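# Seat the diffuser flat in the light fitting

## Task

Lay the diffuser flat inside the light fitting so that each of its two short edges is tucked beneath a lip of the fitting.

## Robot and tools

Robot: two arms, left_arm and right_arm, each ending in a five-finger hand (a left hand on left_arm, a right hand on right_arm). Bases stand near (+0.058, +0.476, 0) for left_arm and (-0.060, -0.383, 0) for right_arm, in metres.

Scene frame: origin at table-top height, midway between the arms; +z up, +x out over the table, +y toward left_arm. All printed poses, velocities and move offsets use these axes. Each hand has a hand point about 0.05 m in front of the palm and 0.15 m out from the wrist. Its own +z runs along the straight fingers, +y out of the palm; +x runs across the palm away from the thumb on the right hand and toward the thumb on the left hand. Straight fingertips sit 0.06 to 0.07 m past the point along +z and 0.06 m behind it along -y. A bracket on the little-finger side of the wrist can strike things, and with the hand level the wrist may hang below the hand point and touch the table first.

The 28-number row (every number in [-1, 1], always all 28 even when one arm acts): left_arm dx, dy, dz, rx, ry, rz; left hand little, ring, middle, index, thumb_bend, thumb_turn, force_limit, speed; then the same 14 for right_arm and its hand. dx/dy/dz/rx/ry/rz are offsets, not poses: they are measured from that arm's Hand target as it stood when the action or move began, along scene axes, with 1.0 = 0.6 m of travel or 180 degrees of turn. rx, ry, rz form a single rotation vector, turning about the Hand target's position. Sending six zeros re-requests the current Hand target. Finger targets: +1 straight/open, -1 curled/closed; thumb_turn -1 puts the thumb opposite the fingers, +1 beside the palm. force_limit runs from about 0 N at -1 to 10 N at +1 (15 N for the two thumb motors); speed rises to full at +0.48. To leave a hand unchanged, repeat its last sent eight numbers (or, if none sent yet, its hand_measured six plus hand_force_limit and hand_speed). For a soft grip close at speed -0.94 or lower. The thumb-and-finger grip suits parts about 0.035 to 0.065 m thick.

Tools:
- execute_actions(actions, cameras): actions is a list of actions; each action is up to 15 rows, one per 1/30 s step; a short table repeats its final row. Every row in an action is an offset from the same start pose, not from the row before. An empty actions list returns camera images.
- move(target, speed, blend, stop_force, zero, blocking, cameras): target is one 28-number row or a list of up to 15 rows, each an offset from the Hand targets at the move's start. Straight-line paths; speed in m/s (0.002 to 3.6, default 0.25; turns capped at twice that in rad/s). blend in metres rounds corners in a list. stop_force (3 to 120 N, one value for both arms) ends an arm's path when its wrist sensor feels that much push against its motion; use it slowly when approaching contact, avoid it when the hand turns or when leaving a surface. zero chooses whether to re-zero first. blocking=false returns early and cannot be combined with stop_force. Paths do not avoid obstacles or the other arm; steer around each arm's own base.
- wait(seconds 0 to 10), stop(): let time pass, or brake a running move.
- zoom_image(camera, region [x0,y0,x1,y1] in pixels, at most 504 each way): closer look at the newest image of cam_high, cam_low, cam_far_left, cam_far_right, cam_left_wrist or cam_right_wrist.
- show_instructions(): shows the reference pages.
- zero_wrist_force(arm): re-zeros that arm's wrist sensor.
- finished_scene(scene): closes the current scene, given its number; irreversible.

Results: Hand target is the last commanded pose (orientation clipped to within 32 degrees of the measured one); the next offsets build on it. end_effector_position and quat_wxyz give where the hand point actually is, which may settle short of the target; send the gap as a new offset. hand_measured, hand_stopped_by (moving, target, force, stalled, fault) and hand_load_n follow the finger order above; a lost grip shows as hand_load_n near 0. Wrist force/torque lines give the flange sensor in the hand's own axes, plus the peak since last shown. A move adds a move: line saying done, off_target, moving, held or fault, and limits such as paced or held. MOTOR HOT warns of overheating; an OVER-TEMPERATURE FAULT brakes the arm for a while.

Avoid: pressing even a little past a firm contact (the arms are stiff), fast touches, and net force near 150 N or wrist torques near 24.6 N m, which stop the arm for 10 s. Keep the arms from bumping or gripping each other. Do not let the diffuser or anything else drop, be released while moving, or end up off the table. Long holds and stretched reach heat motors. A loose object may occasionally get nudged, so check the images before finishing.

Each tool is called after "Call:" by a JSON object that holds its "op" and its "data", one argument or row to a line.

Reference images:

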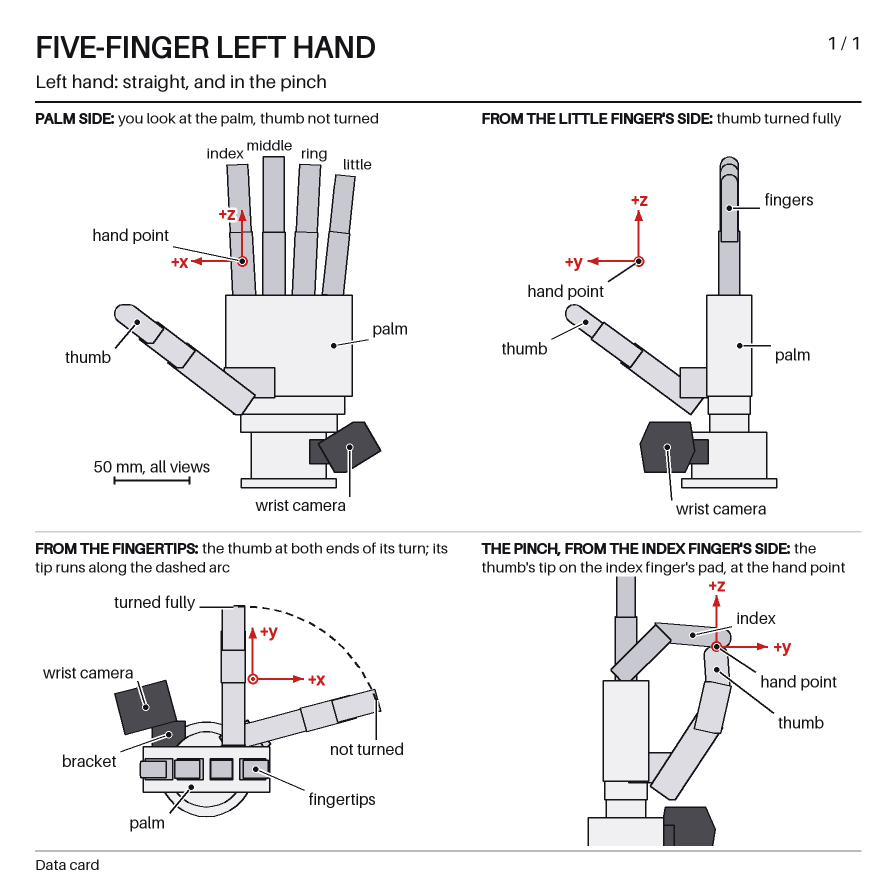

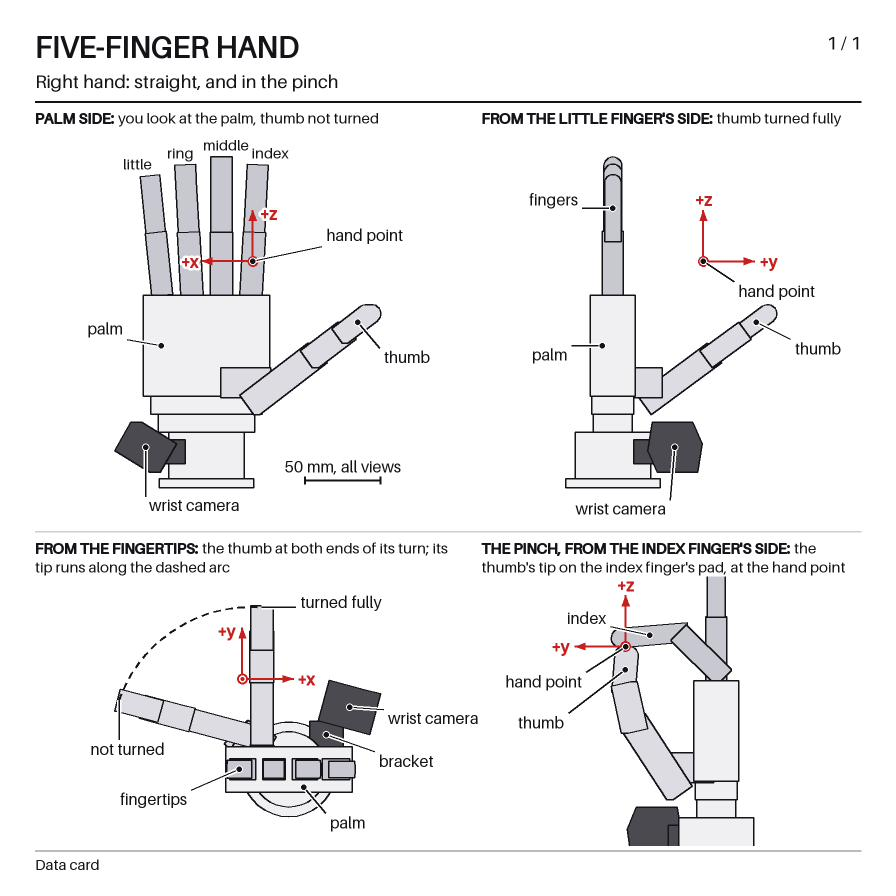

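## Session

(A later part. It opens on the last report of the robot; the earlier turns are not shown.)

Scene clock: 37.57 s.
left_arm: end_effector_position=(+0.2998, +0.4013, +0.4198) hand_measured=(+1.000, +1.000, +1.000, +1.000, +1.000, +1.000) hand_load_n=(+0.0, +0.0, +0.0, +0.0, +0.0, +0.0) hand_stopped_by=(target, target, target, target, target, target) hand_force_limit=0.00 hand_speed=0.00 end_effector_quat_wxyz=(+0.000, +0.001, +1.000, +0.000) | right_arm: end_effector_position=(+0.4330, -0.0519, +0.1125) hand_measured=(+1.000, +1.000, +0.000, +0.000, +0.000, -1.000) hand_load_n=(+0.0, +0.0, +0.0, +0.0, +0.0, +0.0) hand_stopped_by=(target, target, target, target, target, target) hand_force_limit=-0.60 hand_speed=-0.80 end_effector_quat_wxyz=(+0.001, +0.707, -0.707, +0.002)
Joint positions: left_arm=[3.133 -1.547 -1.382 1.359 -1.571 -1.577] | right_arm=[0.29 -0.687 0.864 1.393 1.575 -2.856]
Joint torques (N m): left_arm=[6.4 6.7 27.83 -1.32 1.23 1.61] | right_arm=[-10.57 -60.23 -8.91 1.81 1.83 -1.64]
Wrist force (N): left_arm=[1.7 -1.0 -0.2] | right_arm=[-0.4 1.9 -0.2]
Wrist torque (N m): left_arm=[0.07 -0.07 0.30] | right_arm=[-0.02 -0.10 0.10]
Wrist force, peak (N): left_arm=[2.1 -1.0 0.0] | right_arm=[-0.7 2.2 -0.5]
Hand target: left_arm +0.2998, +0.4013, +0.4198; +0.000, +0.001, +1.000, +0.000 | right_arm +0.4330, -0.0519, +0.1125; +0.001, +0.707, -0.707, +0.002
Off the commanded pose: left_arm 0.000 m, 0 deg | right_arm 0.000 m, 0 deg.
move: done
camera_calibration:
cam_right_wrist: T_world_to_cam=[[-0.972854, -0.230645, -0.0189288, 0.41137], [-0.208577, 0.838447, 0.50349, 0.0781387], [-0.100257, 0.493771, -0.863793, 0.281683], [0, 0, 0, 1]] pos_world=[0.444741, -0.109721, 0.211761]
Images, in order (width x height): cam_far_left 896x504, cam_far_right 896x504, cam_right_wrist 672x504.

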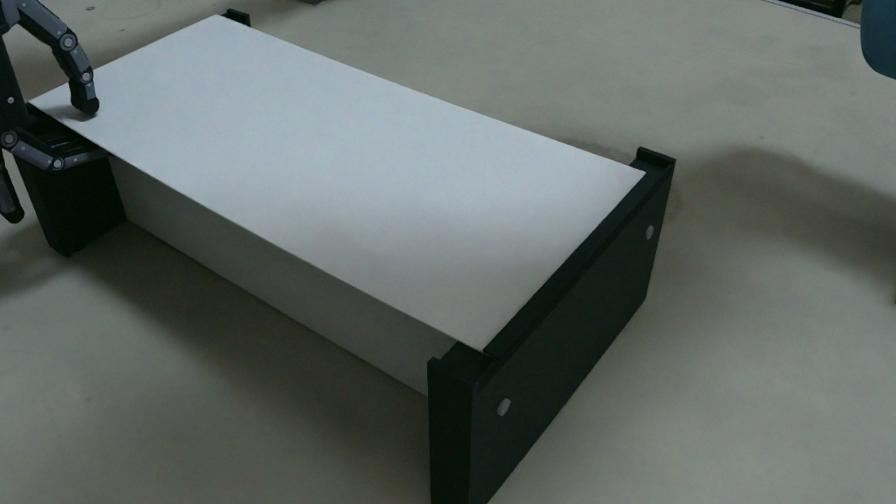

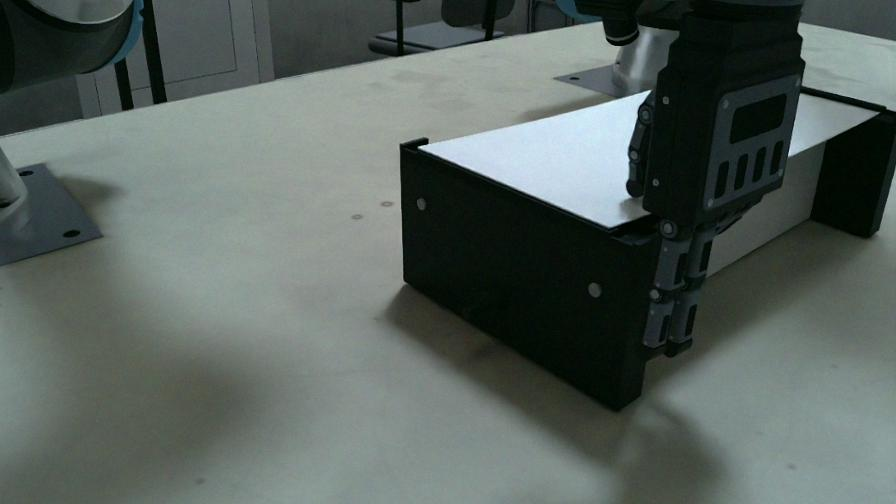

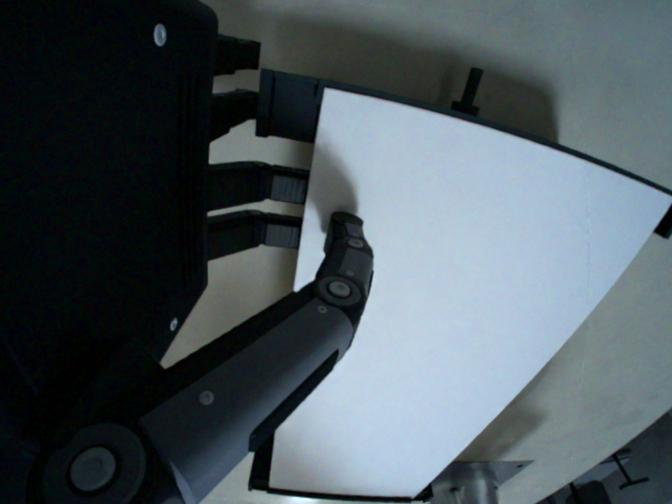

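Call:
{"op": "move", "data": {
  "target": [
    [0,0,0,0,0,0,1,1,1,1,1,1,0,0,0,0,0,0,0,0,1,1,-0.3,-0.3,-0.1,-1,-0.5,-0.9]
  ],
  "cameras": ["cam_far_left","cam_far_right","cam_right_wrist"]
}}

Call:
{"op": "zoom_image", "data": {
  "camera": "cam_far_right",
  "region": [560, 120, 780, 300]
}}

Call:
{"op": "zoom_image", "data": {
  "camera": "cam_far_left",
  "region": [0, 40, 220, 240]
}}

Scene clock: 38.67 s.
left_arm: end_effector_position=(+0.2998, +0.4013, +0.4198) hand_measured=(+1.000, +1.000, +1.000, +1.000, +1.000, +1.000) hand_load_n=(+0.5, +0.0, +0.0, +0.0, +0.0, +0.0) hand_stopped_by=(target, target, target, target, target, target) hand_force_limit=0.00 hand_speed=0.00 end_effector_quat_wxyz=(+0.000, +0.001, +1.000, +0.000) | right_arm: end_effector_position=(+0.4330, -0.0519, +0.1125) hand_measured=(+1.000, +1.000, -0.184, -0.176, -0.092, -1.000) hand_load_n=(+0.0, +0.0, +4.0, +2.0, +3.5, +0.5) hand_stopped_by=(target, target, force, force, force, target) hand_force_limit=-0.50 hand_speed=-0.90 end_effector_quat_wxyz=(+0.001, +0.707, -0.707, +0.002)
Joint positions: left_arm=[3.133 -1.547 -1.382 1.359 -1.571 -1.577] | right_arm=[0.29 -0.687 0.864 1.393 1.575 -2.856]
Joint torques (N m): left_arm=[5.93 6.4 27.37 -1.2 1.31 1.79] | right_arm=[-9.43 -59.68 -8.98 2.43 1.98 -1.81]
Wrist force (N): left_arm=[1.4 -0.9 -0.2] | right_arm=[-0.7 1.8 0.4]
Wrist torque (N m): left_arm=[0.07 -0.01 0.27] | right_arm=[0.04 -0.04 0.12]
Wrist force, peak (N): left_arm=[2.1 -1.0 0.1] | right_arm=[-0.6 2.1 -0.6]
Hand target: left_arm +0.2998, +0.4013, +0.4198; +0.000, +0.001, +1.000, +0.000 | right_arm +0.4330, -0.0519, +0.1125; +0.001, +0.707, -0.707, +0.002
Off the commanded pose: left_arm 0.000 m, 0 deg | right_arm 0.000 m, 0 deg.
move: done
camera_calibration:
cam_right_wrist: T_world_to_cam=[[-0.972854, -0.230645, -0.0189288, 0.41137], [-0.208577, 0.838447, 0.50349, 0.0781387], [-0.100257, 0.493771, -0.863793, 0.281683], [0, 0, 0, 1]] pos_world=[0.444741, -0.109721, 0.211761]
Images, in order (width x height): cam_far_left 896x504, cam_far_right 896x504, cam_right_wrist 672x504.

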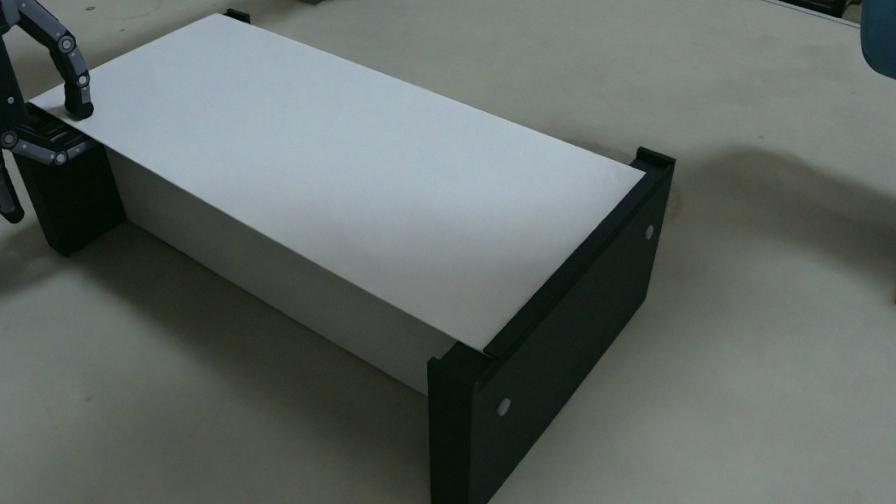

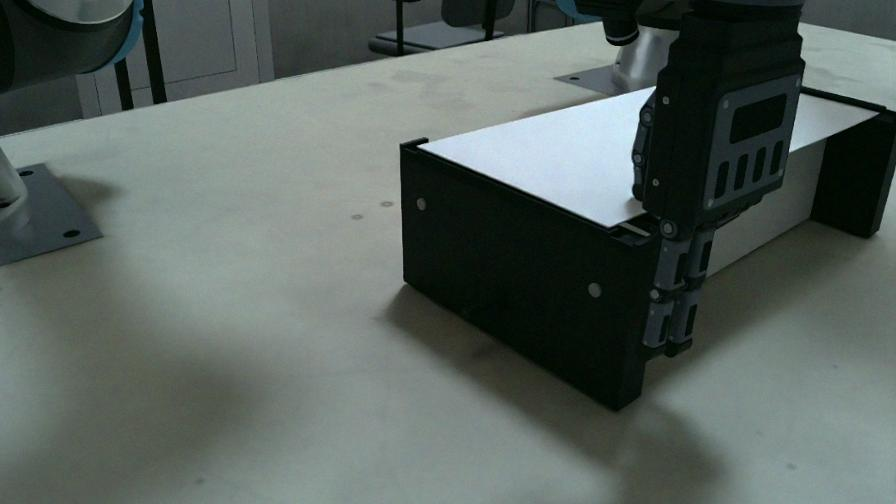

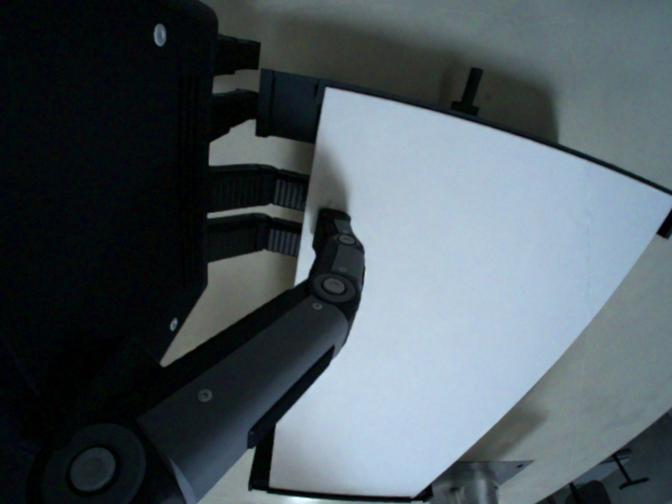

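Scaled by 2.291.

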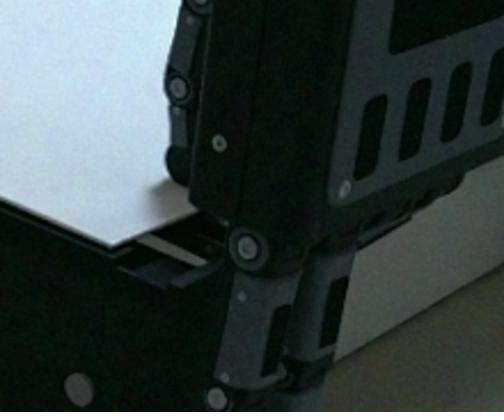

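Scaled by 2.291.

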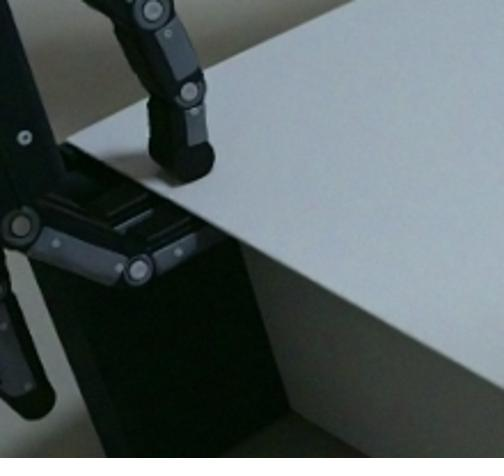

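Call:
{"op": "move", "data": {
  "target": [
    [0,0,0,0,0,0,1,1,1,1,1,1,0,0,0,0.0043,0.0208,0.0611,0,0,1,1,-0.3,-0.3,-0.1,-1,-0.5,-0.9]
  ],
  "speed": 0.03,
  "cameras": ["cam_far_left","cam_far_right","cam_right_wrist"]
}}

Call:
{"op": "zoom_image", "data": {
  "camera": "cam_far_right",
  "region": [560, 120, 780, 300]
}}

Call:
{"op": "zoom_image", "data": {
  "camera": "cam_far_left",
  "region": [0, 40, 220, 240]
}}

Scene clock: 43.00 s.
left_arm: end_effector_position=(+0.2998, +0.4013, +0.4198) hand_measured=(+1.000, +1.000, +1.000, +1.000, +1.000, +1.000) hand_load_n=(+0.0, +0.0, +0.0, +0.0, +0.0, +0.0) hand_stopped_by=(target, target, target, target, target, target) hand_force_limit=0.00 hand_speed=0.00 end_effector_quat_wxyz=(+0.000, +0.001, +1.000, +0.000) | right_arm: end_effector_position=(+0.4330, -0.0494, +0.1250) hand_measured=(+1.000, +1.000, -0.184, -0.176, -0.092, -1.000) hand_load_n=(+0.0, +0.0, +1.5, +6.5, +2.0, -1.5) hand_stopped_by=(target, target, force, force, force, target) hand_force_limit=-0.50 hand_speed=-0.90 end_effector_quat_wxyz=(-0.067, +0.704, -0.704, -0.066) end_effector_velocity=(+0.001, -0.002, +0.000) end_effector_angular_velocity=(-0.008, -0.003, +0.000)
Joint positions: left_arm=[3.133 -1.547 -1.382 1.359 -1.571 -1.577] | right_arm=[0.218 -0.751 0.965 1.315 1.387 -2.924]
Joint velocities: left_arm=[within noise] | right_arm=[0.001 0 -0.001 0 0.009 0]
Joint torques (N m): left_arm=[7.12 6.72 26.87 -1.35 1.2 1.78] | right_arm=[9.17 -46.34 -24.21 3.24 -0.27 1.5]
Wrist force (N): left_arm=[1.6 -1.2 0.3] | right_arm=[5.9 -0.3 -1.0]
Wrist torque (N m): left_arm=[-0.01 -0.04 0.31] | right_arm=[0.00 0.08 0.19]
Wrist force, peak (N): left_arm=[2.3 -0.8 0.1] | right_arm=[6.5 -0.4 -0.6]
Hand target: left_arm +0.2998, +0.4013, +0.4198; +0.000, +0.001, +1.000, +0.000 | right_arm +0.4330, -0.0494, +0.1250; -0.067, +0.704, -0.704, -0.066
Off the commanded pose: left_arm 0.000 m, 0 deg | right_arm 0.000 m, 0 deg.
move: done
camera_calibration:
cam_right_wrist: T_world_to_cam=[[-0.972853, -0.222778, -0.0626717, 0.41804], [-0.208582, 0.726746, 0.654472, 0.0453453], [-0.100255, 0.649777, -0.753485, 0.285191], [0, 0, 0, 1]] pos_world=[0.444741, -0.125135, 0.211409]
Images, in order (width x height): cam_far_left 896x504, cam_far_right 896x504, cam_right_wrist 672x504.

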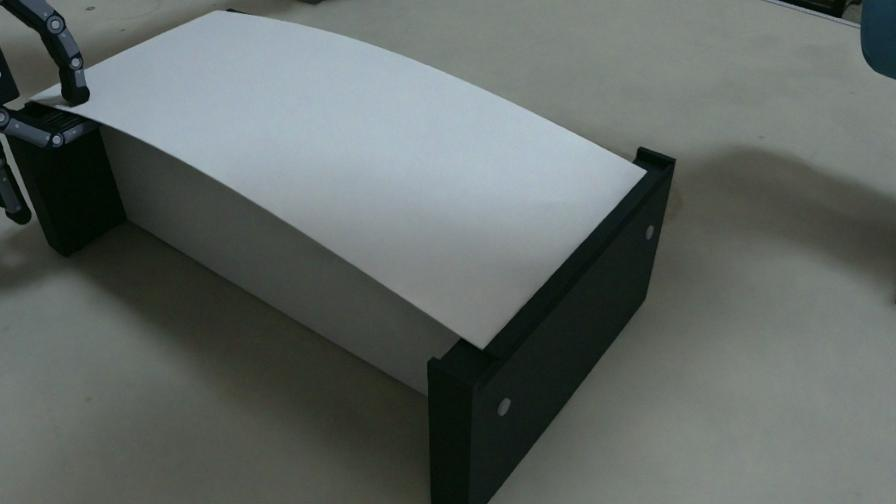

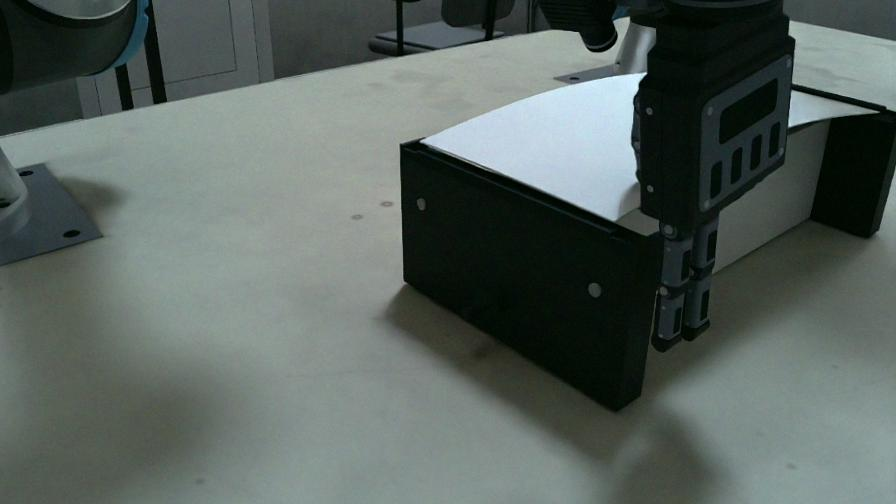

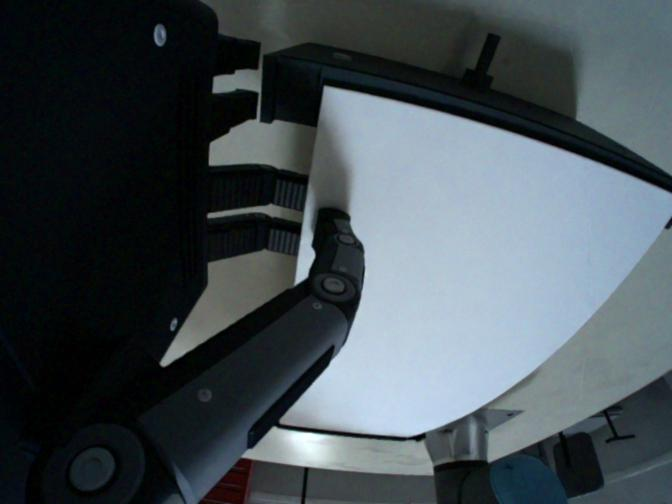

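Scaled by 2.291.

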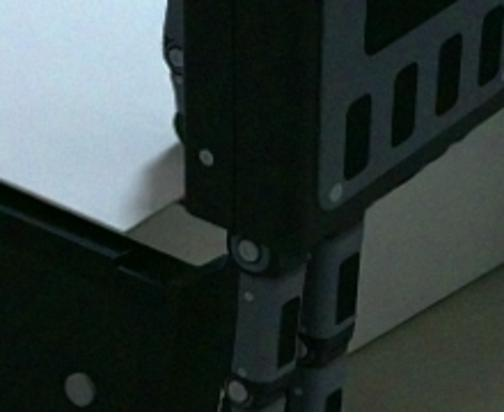

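Scaled by 2.291.

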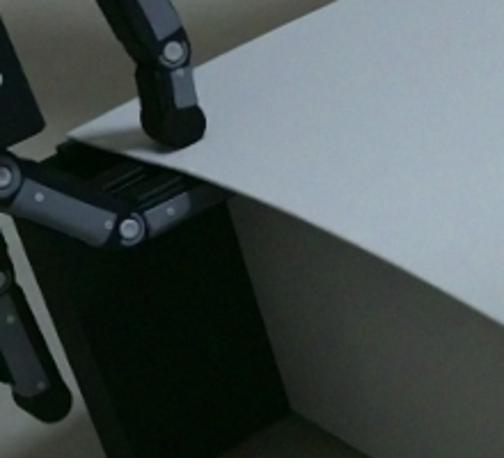

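Call:
{"op": "move", "data": {
  "target": [
    [0,0,0,0,0,0,1,1,1,1,1,1,0,0,0,0.0035,0.011,0.0306,0,0,1,1,-0.3,-0.3,-0.1,-1,-0.5,-0.9],
    [0,0,0,0,0,0,1,1,1,1,1,1,0,0,0,0.0083,0.0217,0.0611,0,0,1,1,-0.3,-0.3,-0.1,-1,-0.5,-0.9]
  ],
  "speed": 0.03,
  "blend": 0.01,
  "cameras": ["cam_far_left","cam_far_right","cam_right_wrist"]
}}

Call:
{"op": "zoom_image", "data": {
  "camera": "cam_far_right",
  "region": [560, 120, 780, 300]
}}

Call:
{"op": "zoom_image", "data": {
  "camera": "cam_far_left",
  "region": [0, 40, 220, 240]
}}

Call:
{"op": "zoom_image", "data": {
  "camera": "cam_far_right",
  "region": [380, 80, 600, 260]
}}

Scene clock: 46.70 s.
left_arm: end_effector_position=(+0.2998, +0.4013, +0.4198) hand_measured=(+1.000, +1.000, +1.000, +1.000, +1.000, +1.000) hand_load_n=(+0.0, +0.0, +0.0, +0.0, +0.0, +0.0) hand_stopped_by=(target, target, target, target, target, target) hand_force_limit=0.00 hand_speed=0.00 end_effector_quat_wxyz=(+0.000, +0.001, +1.000, +0.000) | right_arm: end_effector_position=(+0.4330, -0.0444, +0.1380) hand_measured=(+1.000, +1.000, -0.184, -0.174, -0.092, -1.000) hand_load_n=(+0.0, +0.0, +0.0, +10.5, +1.5, -1.5) hand_stopped_by=(target, target, force, force, force, target) hand_force_limit=-0.50 hand_speed=-0.90 end_effector_quat_wxyz=(-0.134, +0.694, -0.694, -0.133) end_effector_velocity=(+0.000, -0.001, -0.001) end_effector_angular_velocity=(-0.006, +0.000, +0.000)
Joint positions: left_arm=[3.133 -1.547 -1.382 1.359 -1.571 -1.577] | right_arm=[0.152 -0.792 1.049 1.253 1.195 -2.982]
Joint velocities: left_arm=[within noise] | right_arm=[0.001 0 0 0 0.006 0.001]
Joint torques (N m): left_arm=[6.9 8.62 27.99 -1.21 1.27 1.73] | right_arm=[8.54 -48.53 -23.22 2.75 -0.52 1.08]
Wrist force (N): left_arm=[1.2 -1.3 0.1] | right_arm=[6.0 -1.1 -2.4]
Wrist torque (N m): left_arm=[-0.02 0.01 0.29] | right_arm=[-0.06 0.17 0.17]
Wrist force, peak (N): left_arm=[2.0 -1.2 -0.1] | right_arm=[6.8 -0.9 -1.2]
Hand target: left_arm +0.2998, +0.4013, +0.4198; +0.000, +0.001, +1.000, +0.000 | right_arm +0.4330, -0.0444, +0.1380; -0.134, +0.694, -0.694, -0.133
Off the commanded pose: left_arm 0.000 m, 0 deg | right_arm 0.000 m, 0 deg.
move: done
camera_calibration:
cam_right_wrist: T_world_to_cam=[[-0.972854, -0.206739, -0.103993, 0.426392], [-0.208575, 0.588617, 0.781042, 0.00957028], [-0.10026, 0.78153, -0.615759, 0.278556], [0, 0, 0, 1]] pos_world=[0.444741, -0.135181, 0.208391]
Images, in order (width x height): cam_far_left 896x504, cam_far_right 896x504, cam_right_wrist 672x504.

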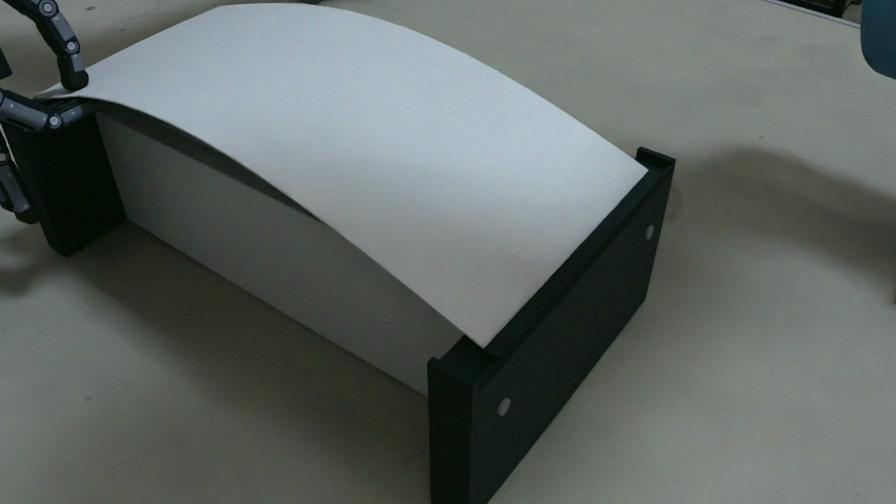

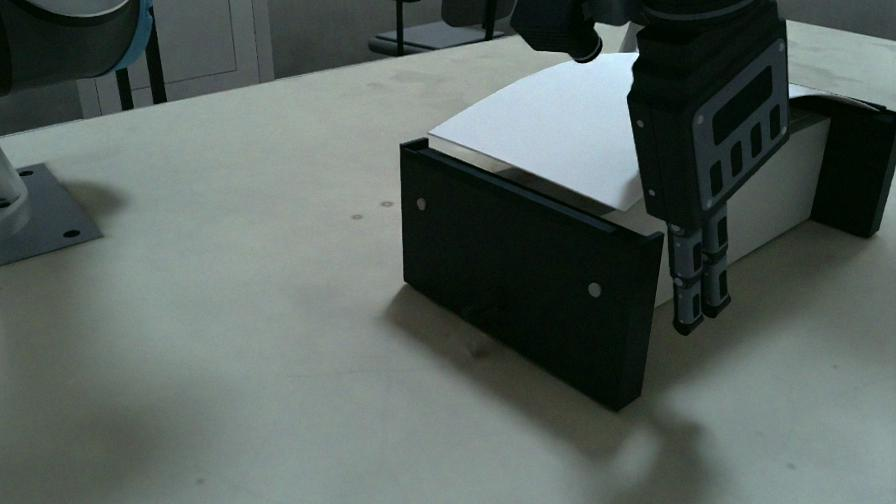

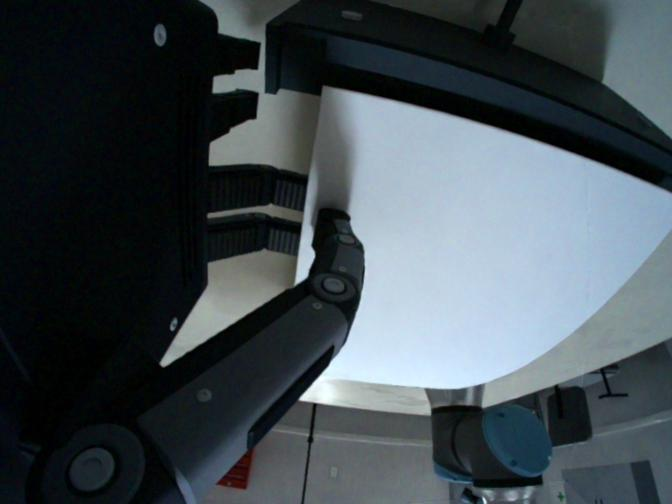

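Scaled by 2.291.

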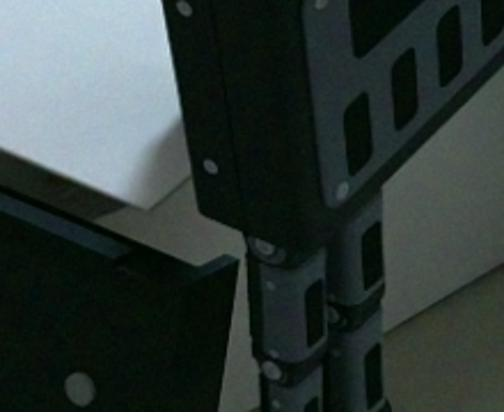

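Scaled by 2.291.

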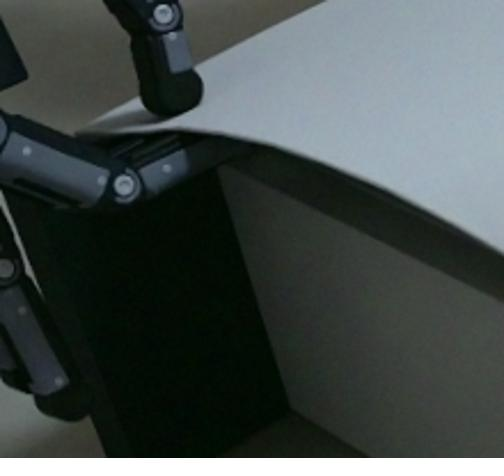

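Scaled by 2.291.

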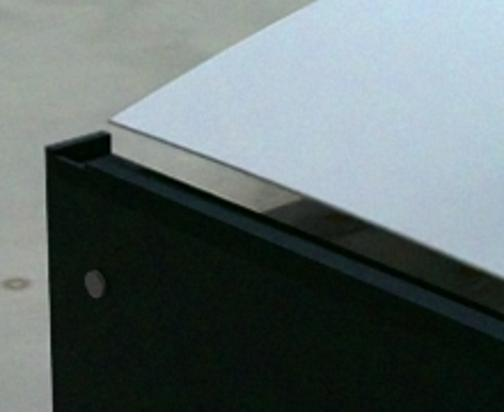

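Call:
{"op": "zoom_image", "data": {
  "camera": "cam_right_wrist",
  "region": [260, 0, 440, 130]
}}

Call:
{"op": "zoom_image", "data": {
  "camera": "cam_right_wrist",
  "region": [540, 80, 672, 200]
}}

Scaled by 2.800 from the camera's 672x504 image, which has a finer 960x720 frame.

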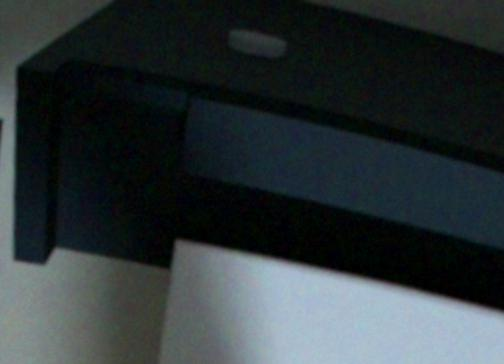

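Scaled by 3.818 from the camera's 672x504 image, which has a finer 960x720 frame.

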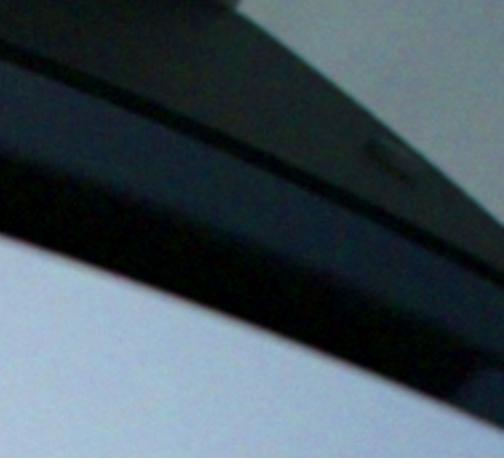

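Call:
{"op": "move", "data": {
  "target": [
    [0,0,0,0,0,0,1,1,1,1,1,1,0,0,0,0,-0.025,0,0,0,1,1,-0.3,-0.3,-0.1,-1,-0.5,-0.9]
  ],
  "speed": 0.015,
  "stop_force": 4,
  "cameras": ["cam_far_left","cam_far_right","cam_right_wrist"]
}}

Call:
{"op": "zoom_image", "data": {
  "camera": "cam_far_right",
  "region": [560, 160, 680, 260]
}}

Call:
{"op": "zoom_image", "data": {
  "camera": "cam_far_right",
  "region": [390, 100, 510, 200]
}}

Call:
{"op": "zoom_image", "data": {
  "camera": "cam_right_wrist",
  "region": [260, 0, 440, 130]
}}

Call:
{"op": "zoom_image", "data": {
  "camera": "cam_right_wrist",
  "region": [540, 80, 672, 200]
}}

Scene clock: 50.53 s.
left_arm: end_effector_position=(+0.2998, +0.4013, +0.4198) hand_measured=(+1.000, +1.000, +1.000, +1.000, +1.000, +1.000) hand_load_n=(+0.0, +0.0, +0.0, +0.0, +0.0, +0.0) hand_stopped_by=(target, target, target, target, target, target) hand_force_limit=0.00 hand_speed=0.00 end_effector_quat_wxyz=(+0.000, +0.001, +1.000, +0.000) | right_arm: end_effector_position=(+0.4330, -0.0444, +0.1230) hand_measured=(+1.000, +1.000, -0.184, -0.174, -0.094, -1.000) hand_load_n=(+0.0, +0.0, +0.0, +8.5, +1.5, -2.0) hand_stopped_by=(target, target, force, force, force, target) hand_force_limit=-0.50 hand_speed=-0.90 end_effector_quat_wxyz=(-0.134, +0.694, -0.694, -0.133)
Joint positions: left_arm=[3.133 -1.547 -1.382 1.359 -1.571 -1.577] | right_arm=[0.152 -0.781 1.069 1.222 1.195 -2.982]
Joint torques (N m): left_arm=[8.03 7.97 27.56 -0.96 1 1.69] | right_arm=[14.72 -56.68 -26.07 4.3 -1.82 2]
Wrist force (N): left_arm=[1.7 -1.0 -0.1] | right_arm=[6.4 -3.0 -6.7]
Wrist torque (N m): left_arm=[0.05 -0.07 0.29] | right_arm=[-0.12 0.20 0.18]
Wrist force, peak (N): left_arm=[2.0 -1.5 -0.1] | right_arm=[6.6 -3.2 -6.5]
Hand target: left_arm +0.2998, +0.4013, +0.4198; +0.000, +0.001, +1.000, +0.000 | right_arm +0.4330, -0.0444, +0.1230; -0.134, +0.694, -0.694, -0.133
Off the commanded pose: left_arm 0.000 m, 0 deg | right_arm 0.000 m, 0 deg.
move: done
camera_calibration:
cam_right_wrist: T_world_to_cam=[[-0.972851, -0.206784, -0.103933, 0.424813], [-0.208591, 0.588896, 0.780827, 0.0213725], [-0.100256, 0.781308, -0.616041, 0.269343], [0, 0, 0, 1]] pos_world=[0.444741, -0.135182, 0.19339]
Images, in order (width x height): cam_far_left 896x504, cam_far_right 896x504, cam_right_wrist 672x504.

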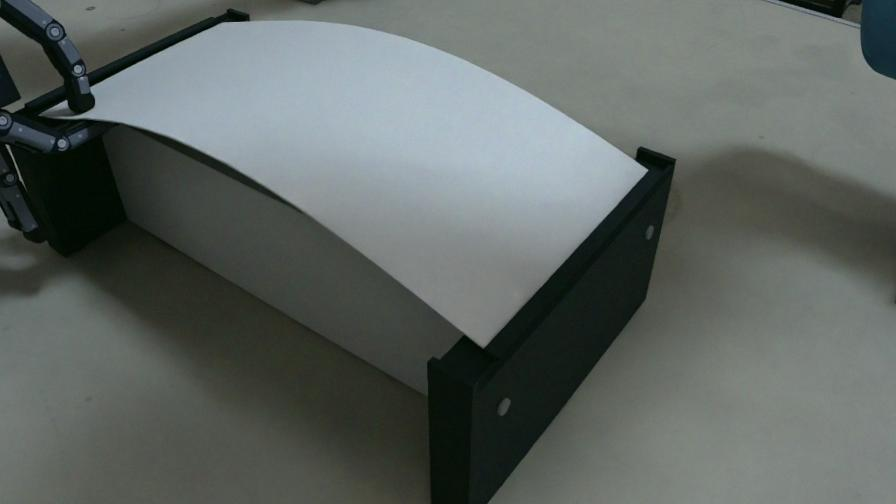

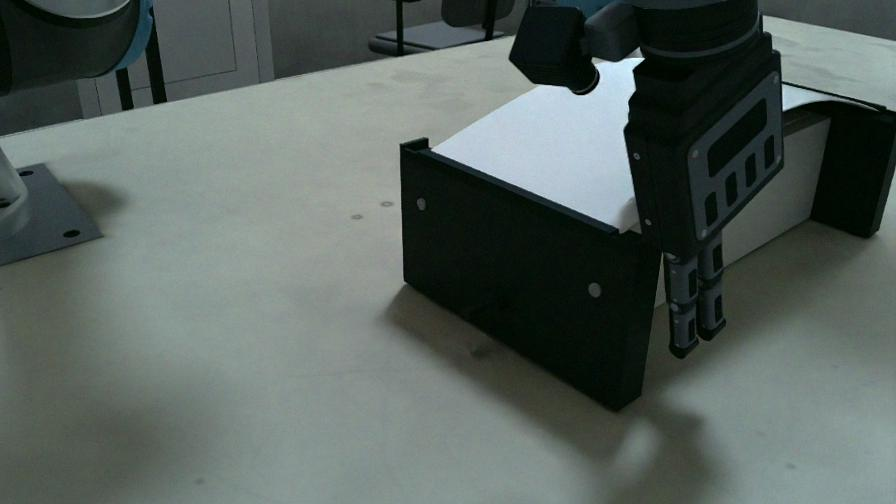

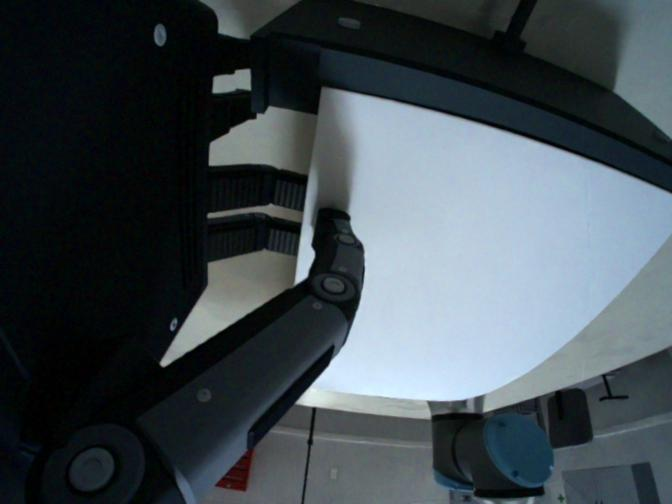

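Scaled by 4.200.

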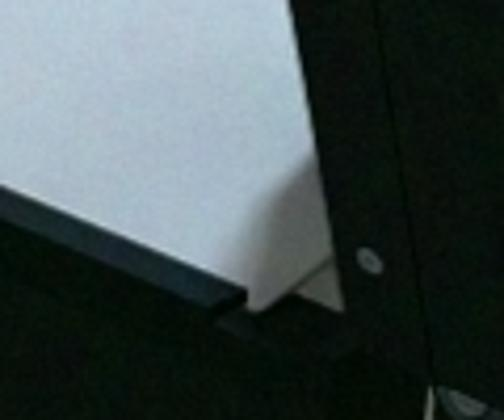

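Scaled by 4.200.

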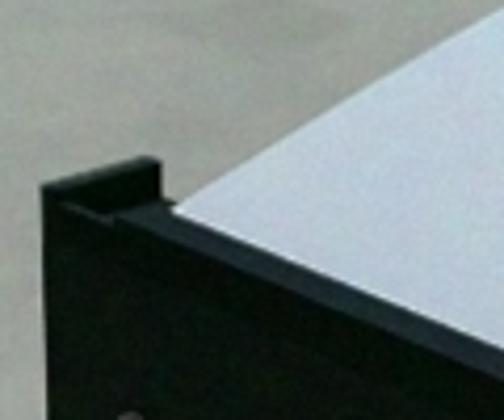

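Scaled by 2.800 from the camera's 672x504 image, which has a finer 960x720 frame.

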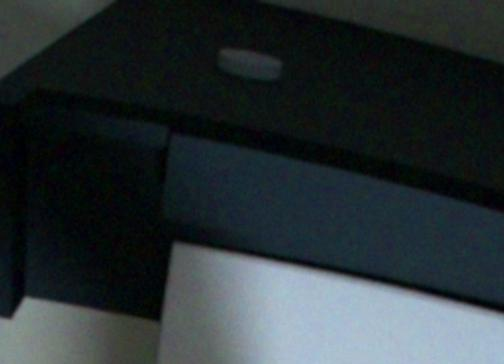

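Scaled by 3.818 from the camera's 672x504 image, which has a finer 960x720 frame.

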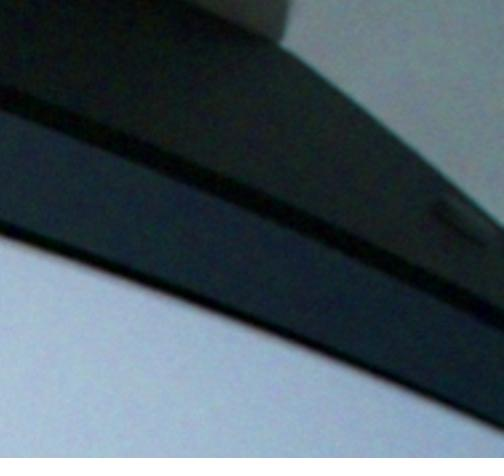

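Call:
{"op": "move", "data": {
  "target": [
    [0,0,0,0,0,0,1,1,1,1,1,1,0,0,0,-0.0067,-0.0067,-0.0222,0,0,1,1,-0.3,-0.3,-0.1,-1,-0.5,-0.9]
  ],
  "speed": 0.015,
  "cameras": ["cam_far_left","cam_far_right","cam_right_wrist"]
}}

Call:
{"op": "zoom_image", "data": {
  "camera": "cam_far_right",
  "region": [560, 160, 680, 260]
}}

Call:
{"op": "zoom_image", "data": {
  "camera": "cam_far_right",
  "region": [390, 100, 510, 200]
}}

Call:
{"op": "zoom_image", "data": {
  "camera": "cam_right_wrist",
  "region": [260, 0, 440, 130]
}}

Call:
{"op": "zoom_image", "data": {
  "camera": "cam_right_wrist",
  "region": [540, 80, 672, 200]
}}

Scene clock: 53.70 s.
left_arm: end_effector_position=(+0.2998, +0.4013, +0.4198) hand_measured=(+1.000, +1.000, +1.000, +1.000, +1.000, +1.000) hand_load_n=(+0.0, +0.0, +0.0, +0.0, +0.0, +0.0) hand_stopped_by=(target, target, target, target, target, target) hand_force_limit=0.00 hand_speed=0.00 end_effector_quat_wxyz=(+0.000, +0.001, +1.000, +0.000) | right_arm: end_effector_position=(+0.4330, -0.0484, +0.1190) hand_measured=(+1.000, +1.000, -0.184, -0.174, -0.094, -1.000) hand_load_n=(+0.5, +0.0, +1.0, +10.0, +1.5, -2.0) hand_stopped_by=(target, target, force, force, force, target) hand_force_limit=-0.50 hand_speed=-0.90 end_effector_quat_wxyz=(-0.110, +0.699, -0.699, -0.109)
Joint positions: left_arm=[3.133 -1.547 -1.382 1.359 -1.571 -1.577] | right_arm=[0.172 -0.771 1.043 1.244 1.265 -2.965]
Joint torques (N m): left_arm=[5.61 7.84 26.36 -0.93 1.12 1.74] | right_arm=[7.42 -41.28 -19.18 3.16 -4.23 1.17]
Wrist force (N): left_arm=[1.6 -1.0 0.0] | right_arm=[4.8 -1.6 -4.2]
Wrist torque (N m): left_arm=[0.04 -0.05 0.29] | right_arm=[-0.06 0.23 0.10]
Wrist force, peak (N): left_arm=[2.0 -1.3 0.2] | right_arm=[6.5 -2.9 -6.9]
Hand target: left_arm +0.2998, +0.4013, +0.4198; +0.000, +0.001, +1.000, +0.000 | right_arm +0.4330, -0.0484, +0.1190; -0.110, +0.699, -0.699, -0.109
Off the commanded pose: left_arm 0.000 m, 0 deg | right_arm 0.000 m, 0 deg.
move: done
camera_calibration:
cam_right_wrist: T_world_to_cam=[[-0.97285, -0.213548, -0.0892183, 0.421497], [-0.208595, 0.642072, 0.737721, 0.0345165], [-0.100254, 0.736302, -0.669185, 0.274183], [0, 0, 0, 1]] pos_world=[0.444741, -0.134034, 0.195621]
Images, in order (width x height): cam_far_left 896x504, cam_far_right 896x504, cam_right_wrist 672x504.

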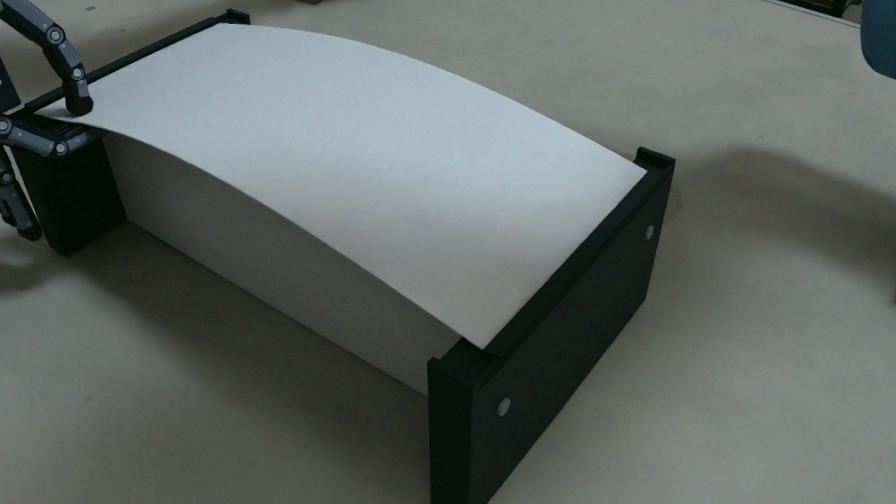

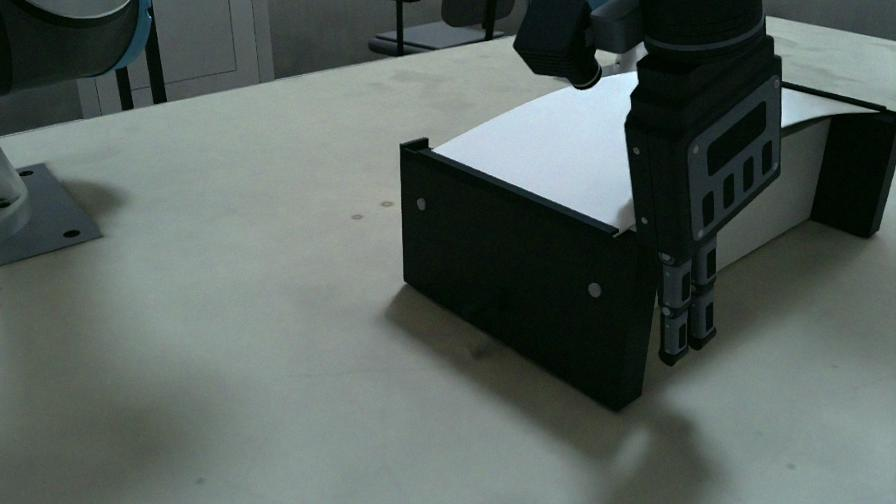

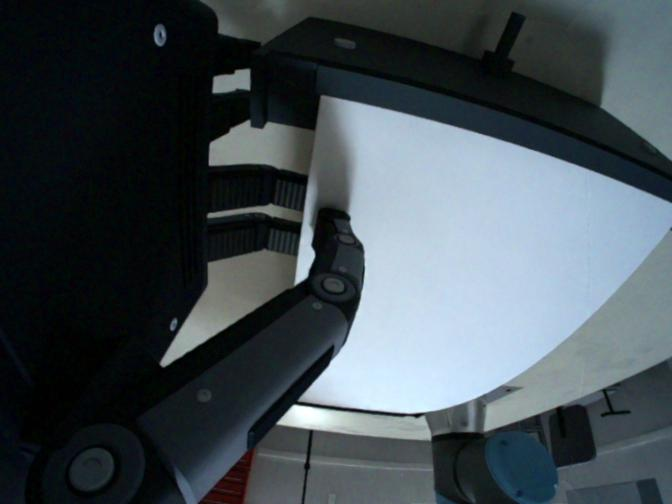

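Scaled by 4.200.

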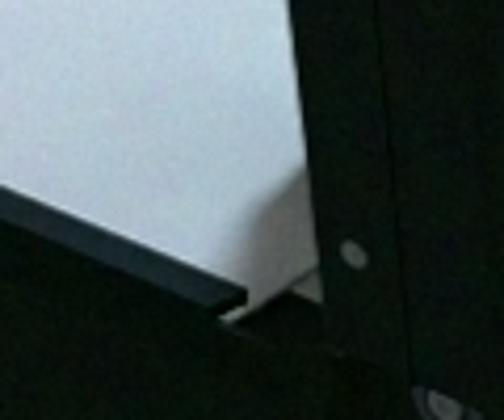

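Scaled by 4.200.

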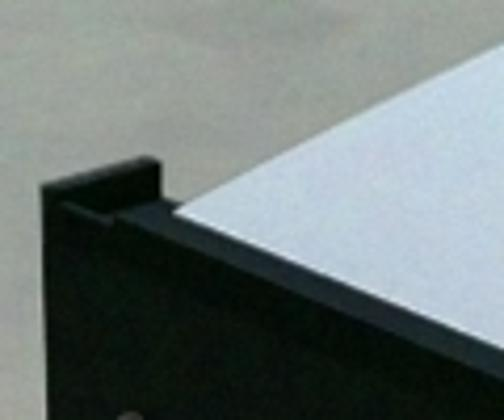

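Scaled by 2.800 from the camera's 672x504 image, which has a finer 960x720 frame.

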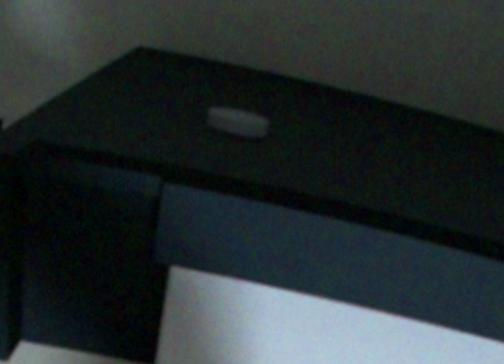

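Scaled by 3.818 from the camera's 672x504 image, which has a finer 960x720 frame.

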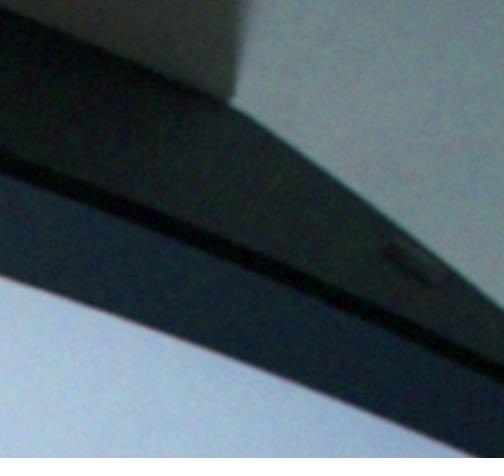

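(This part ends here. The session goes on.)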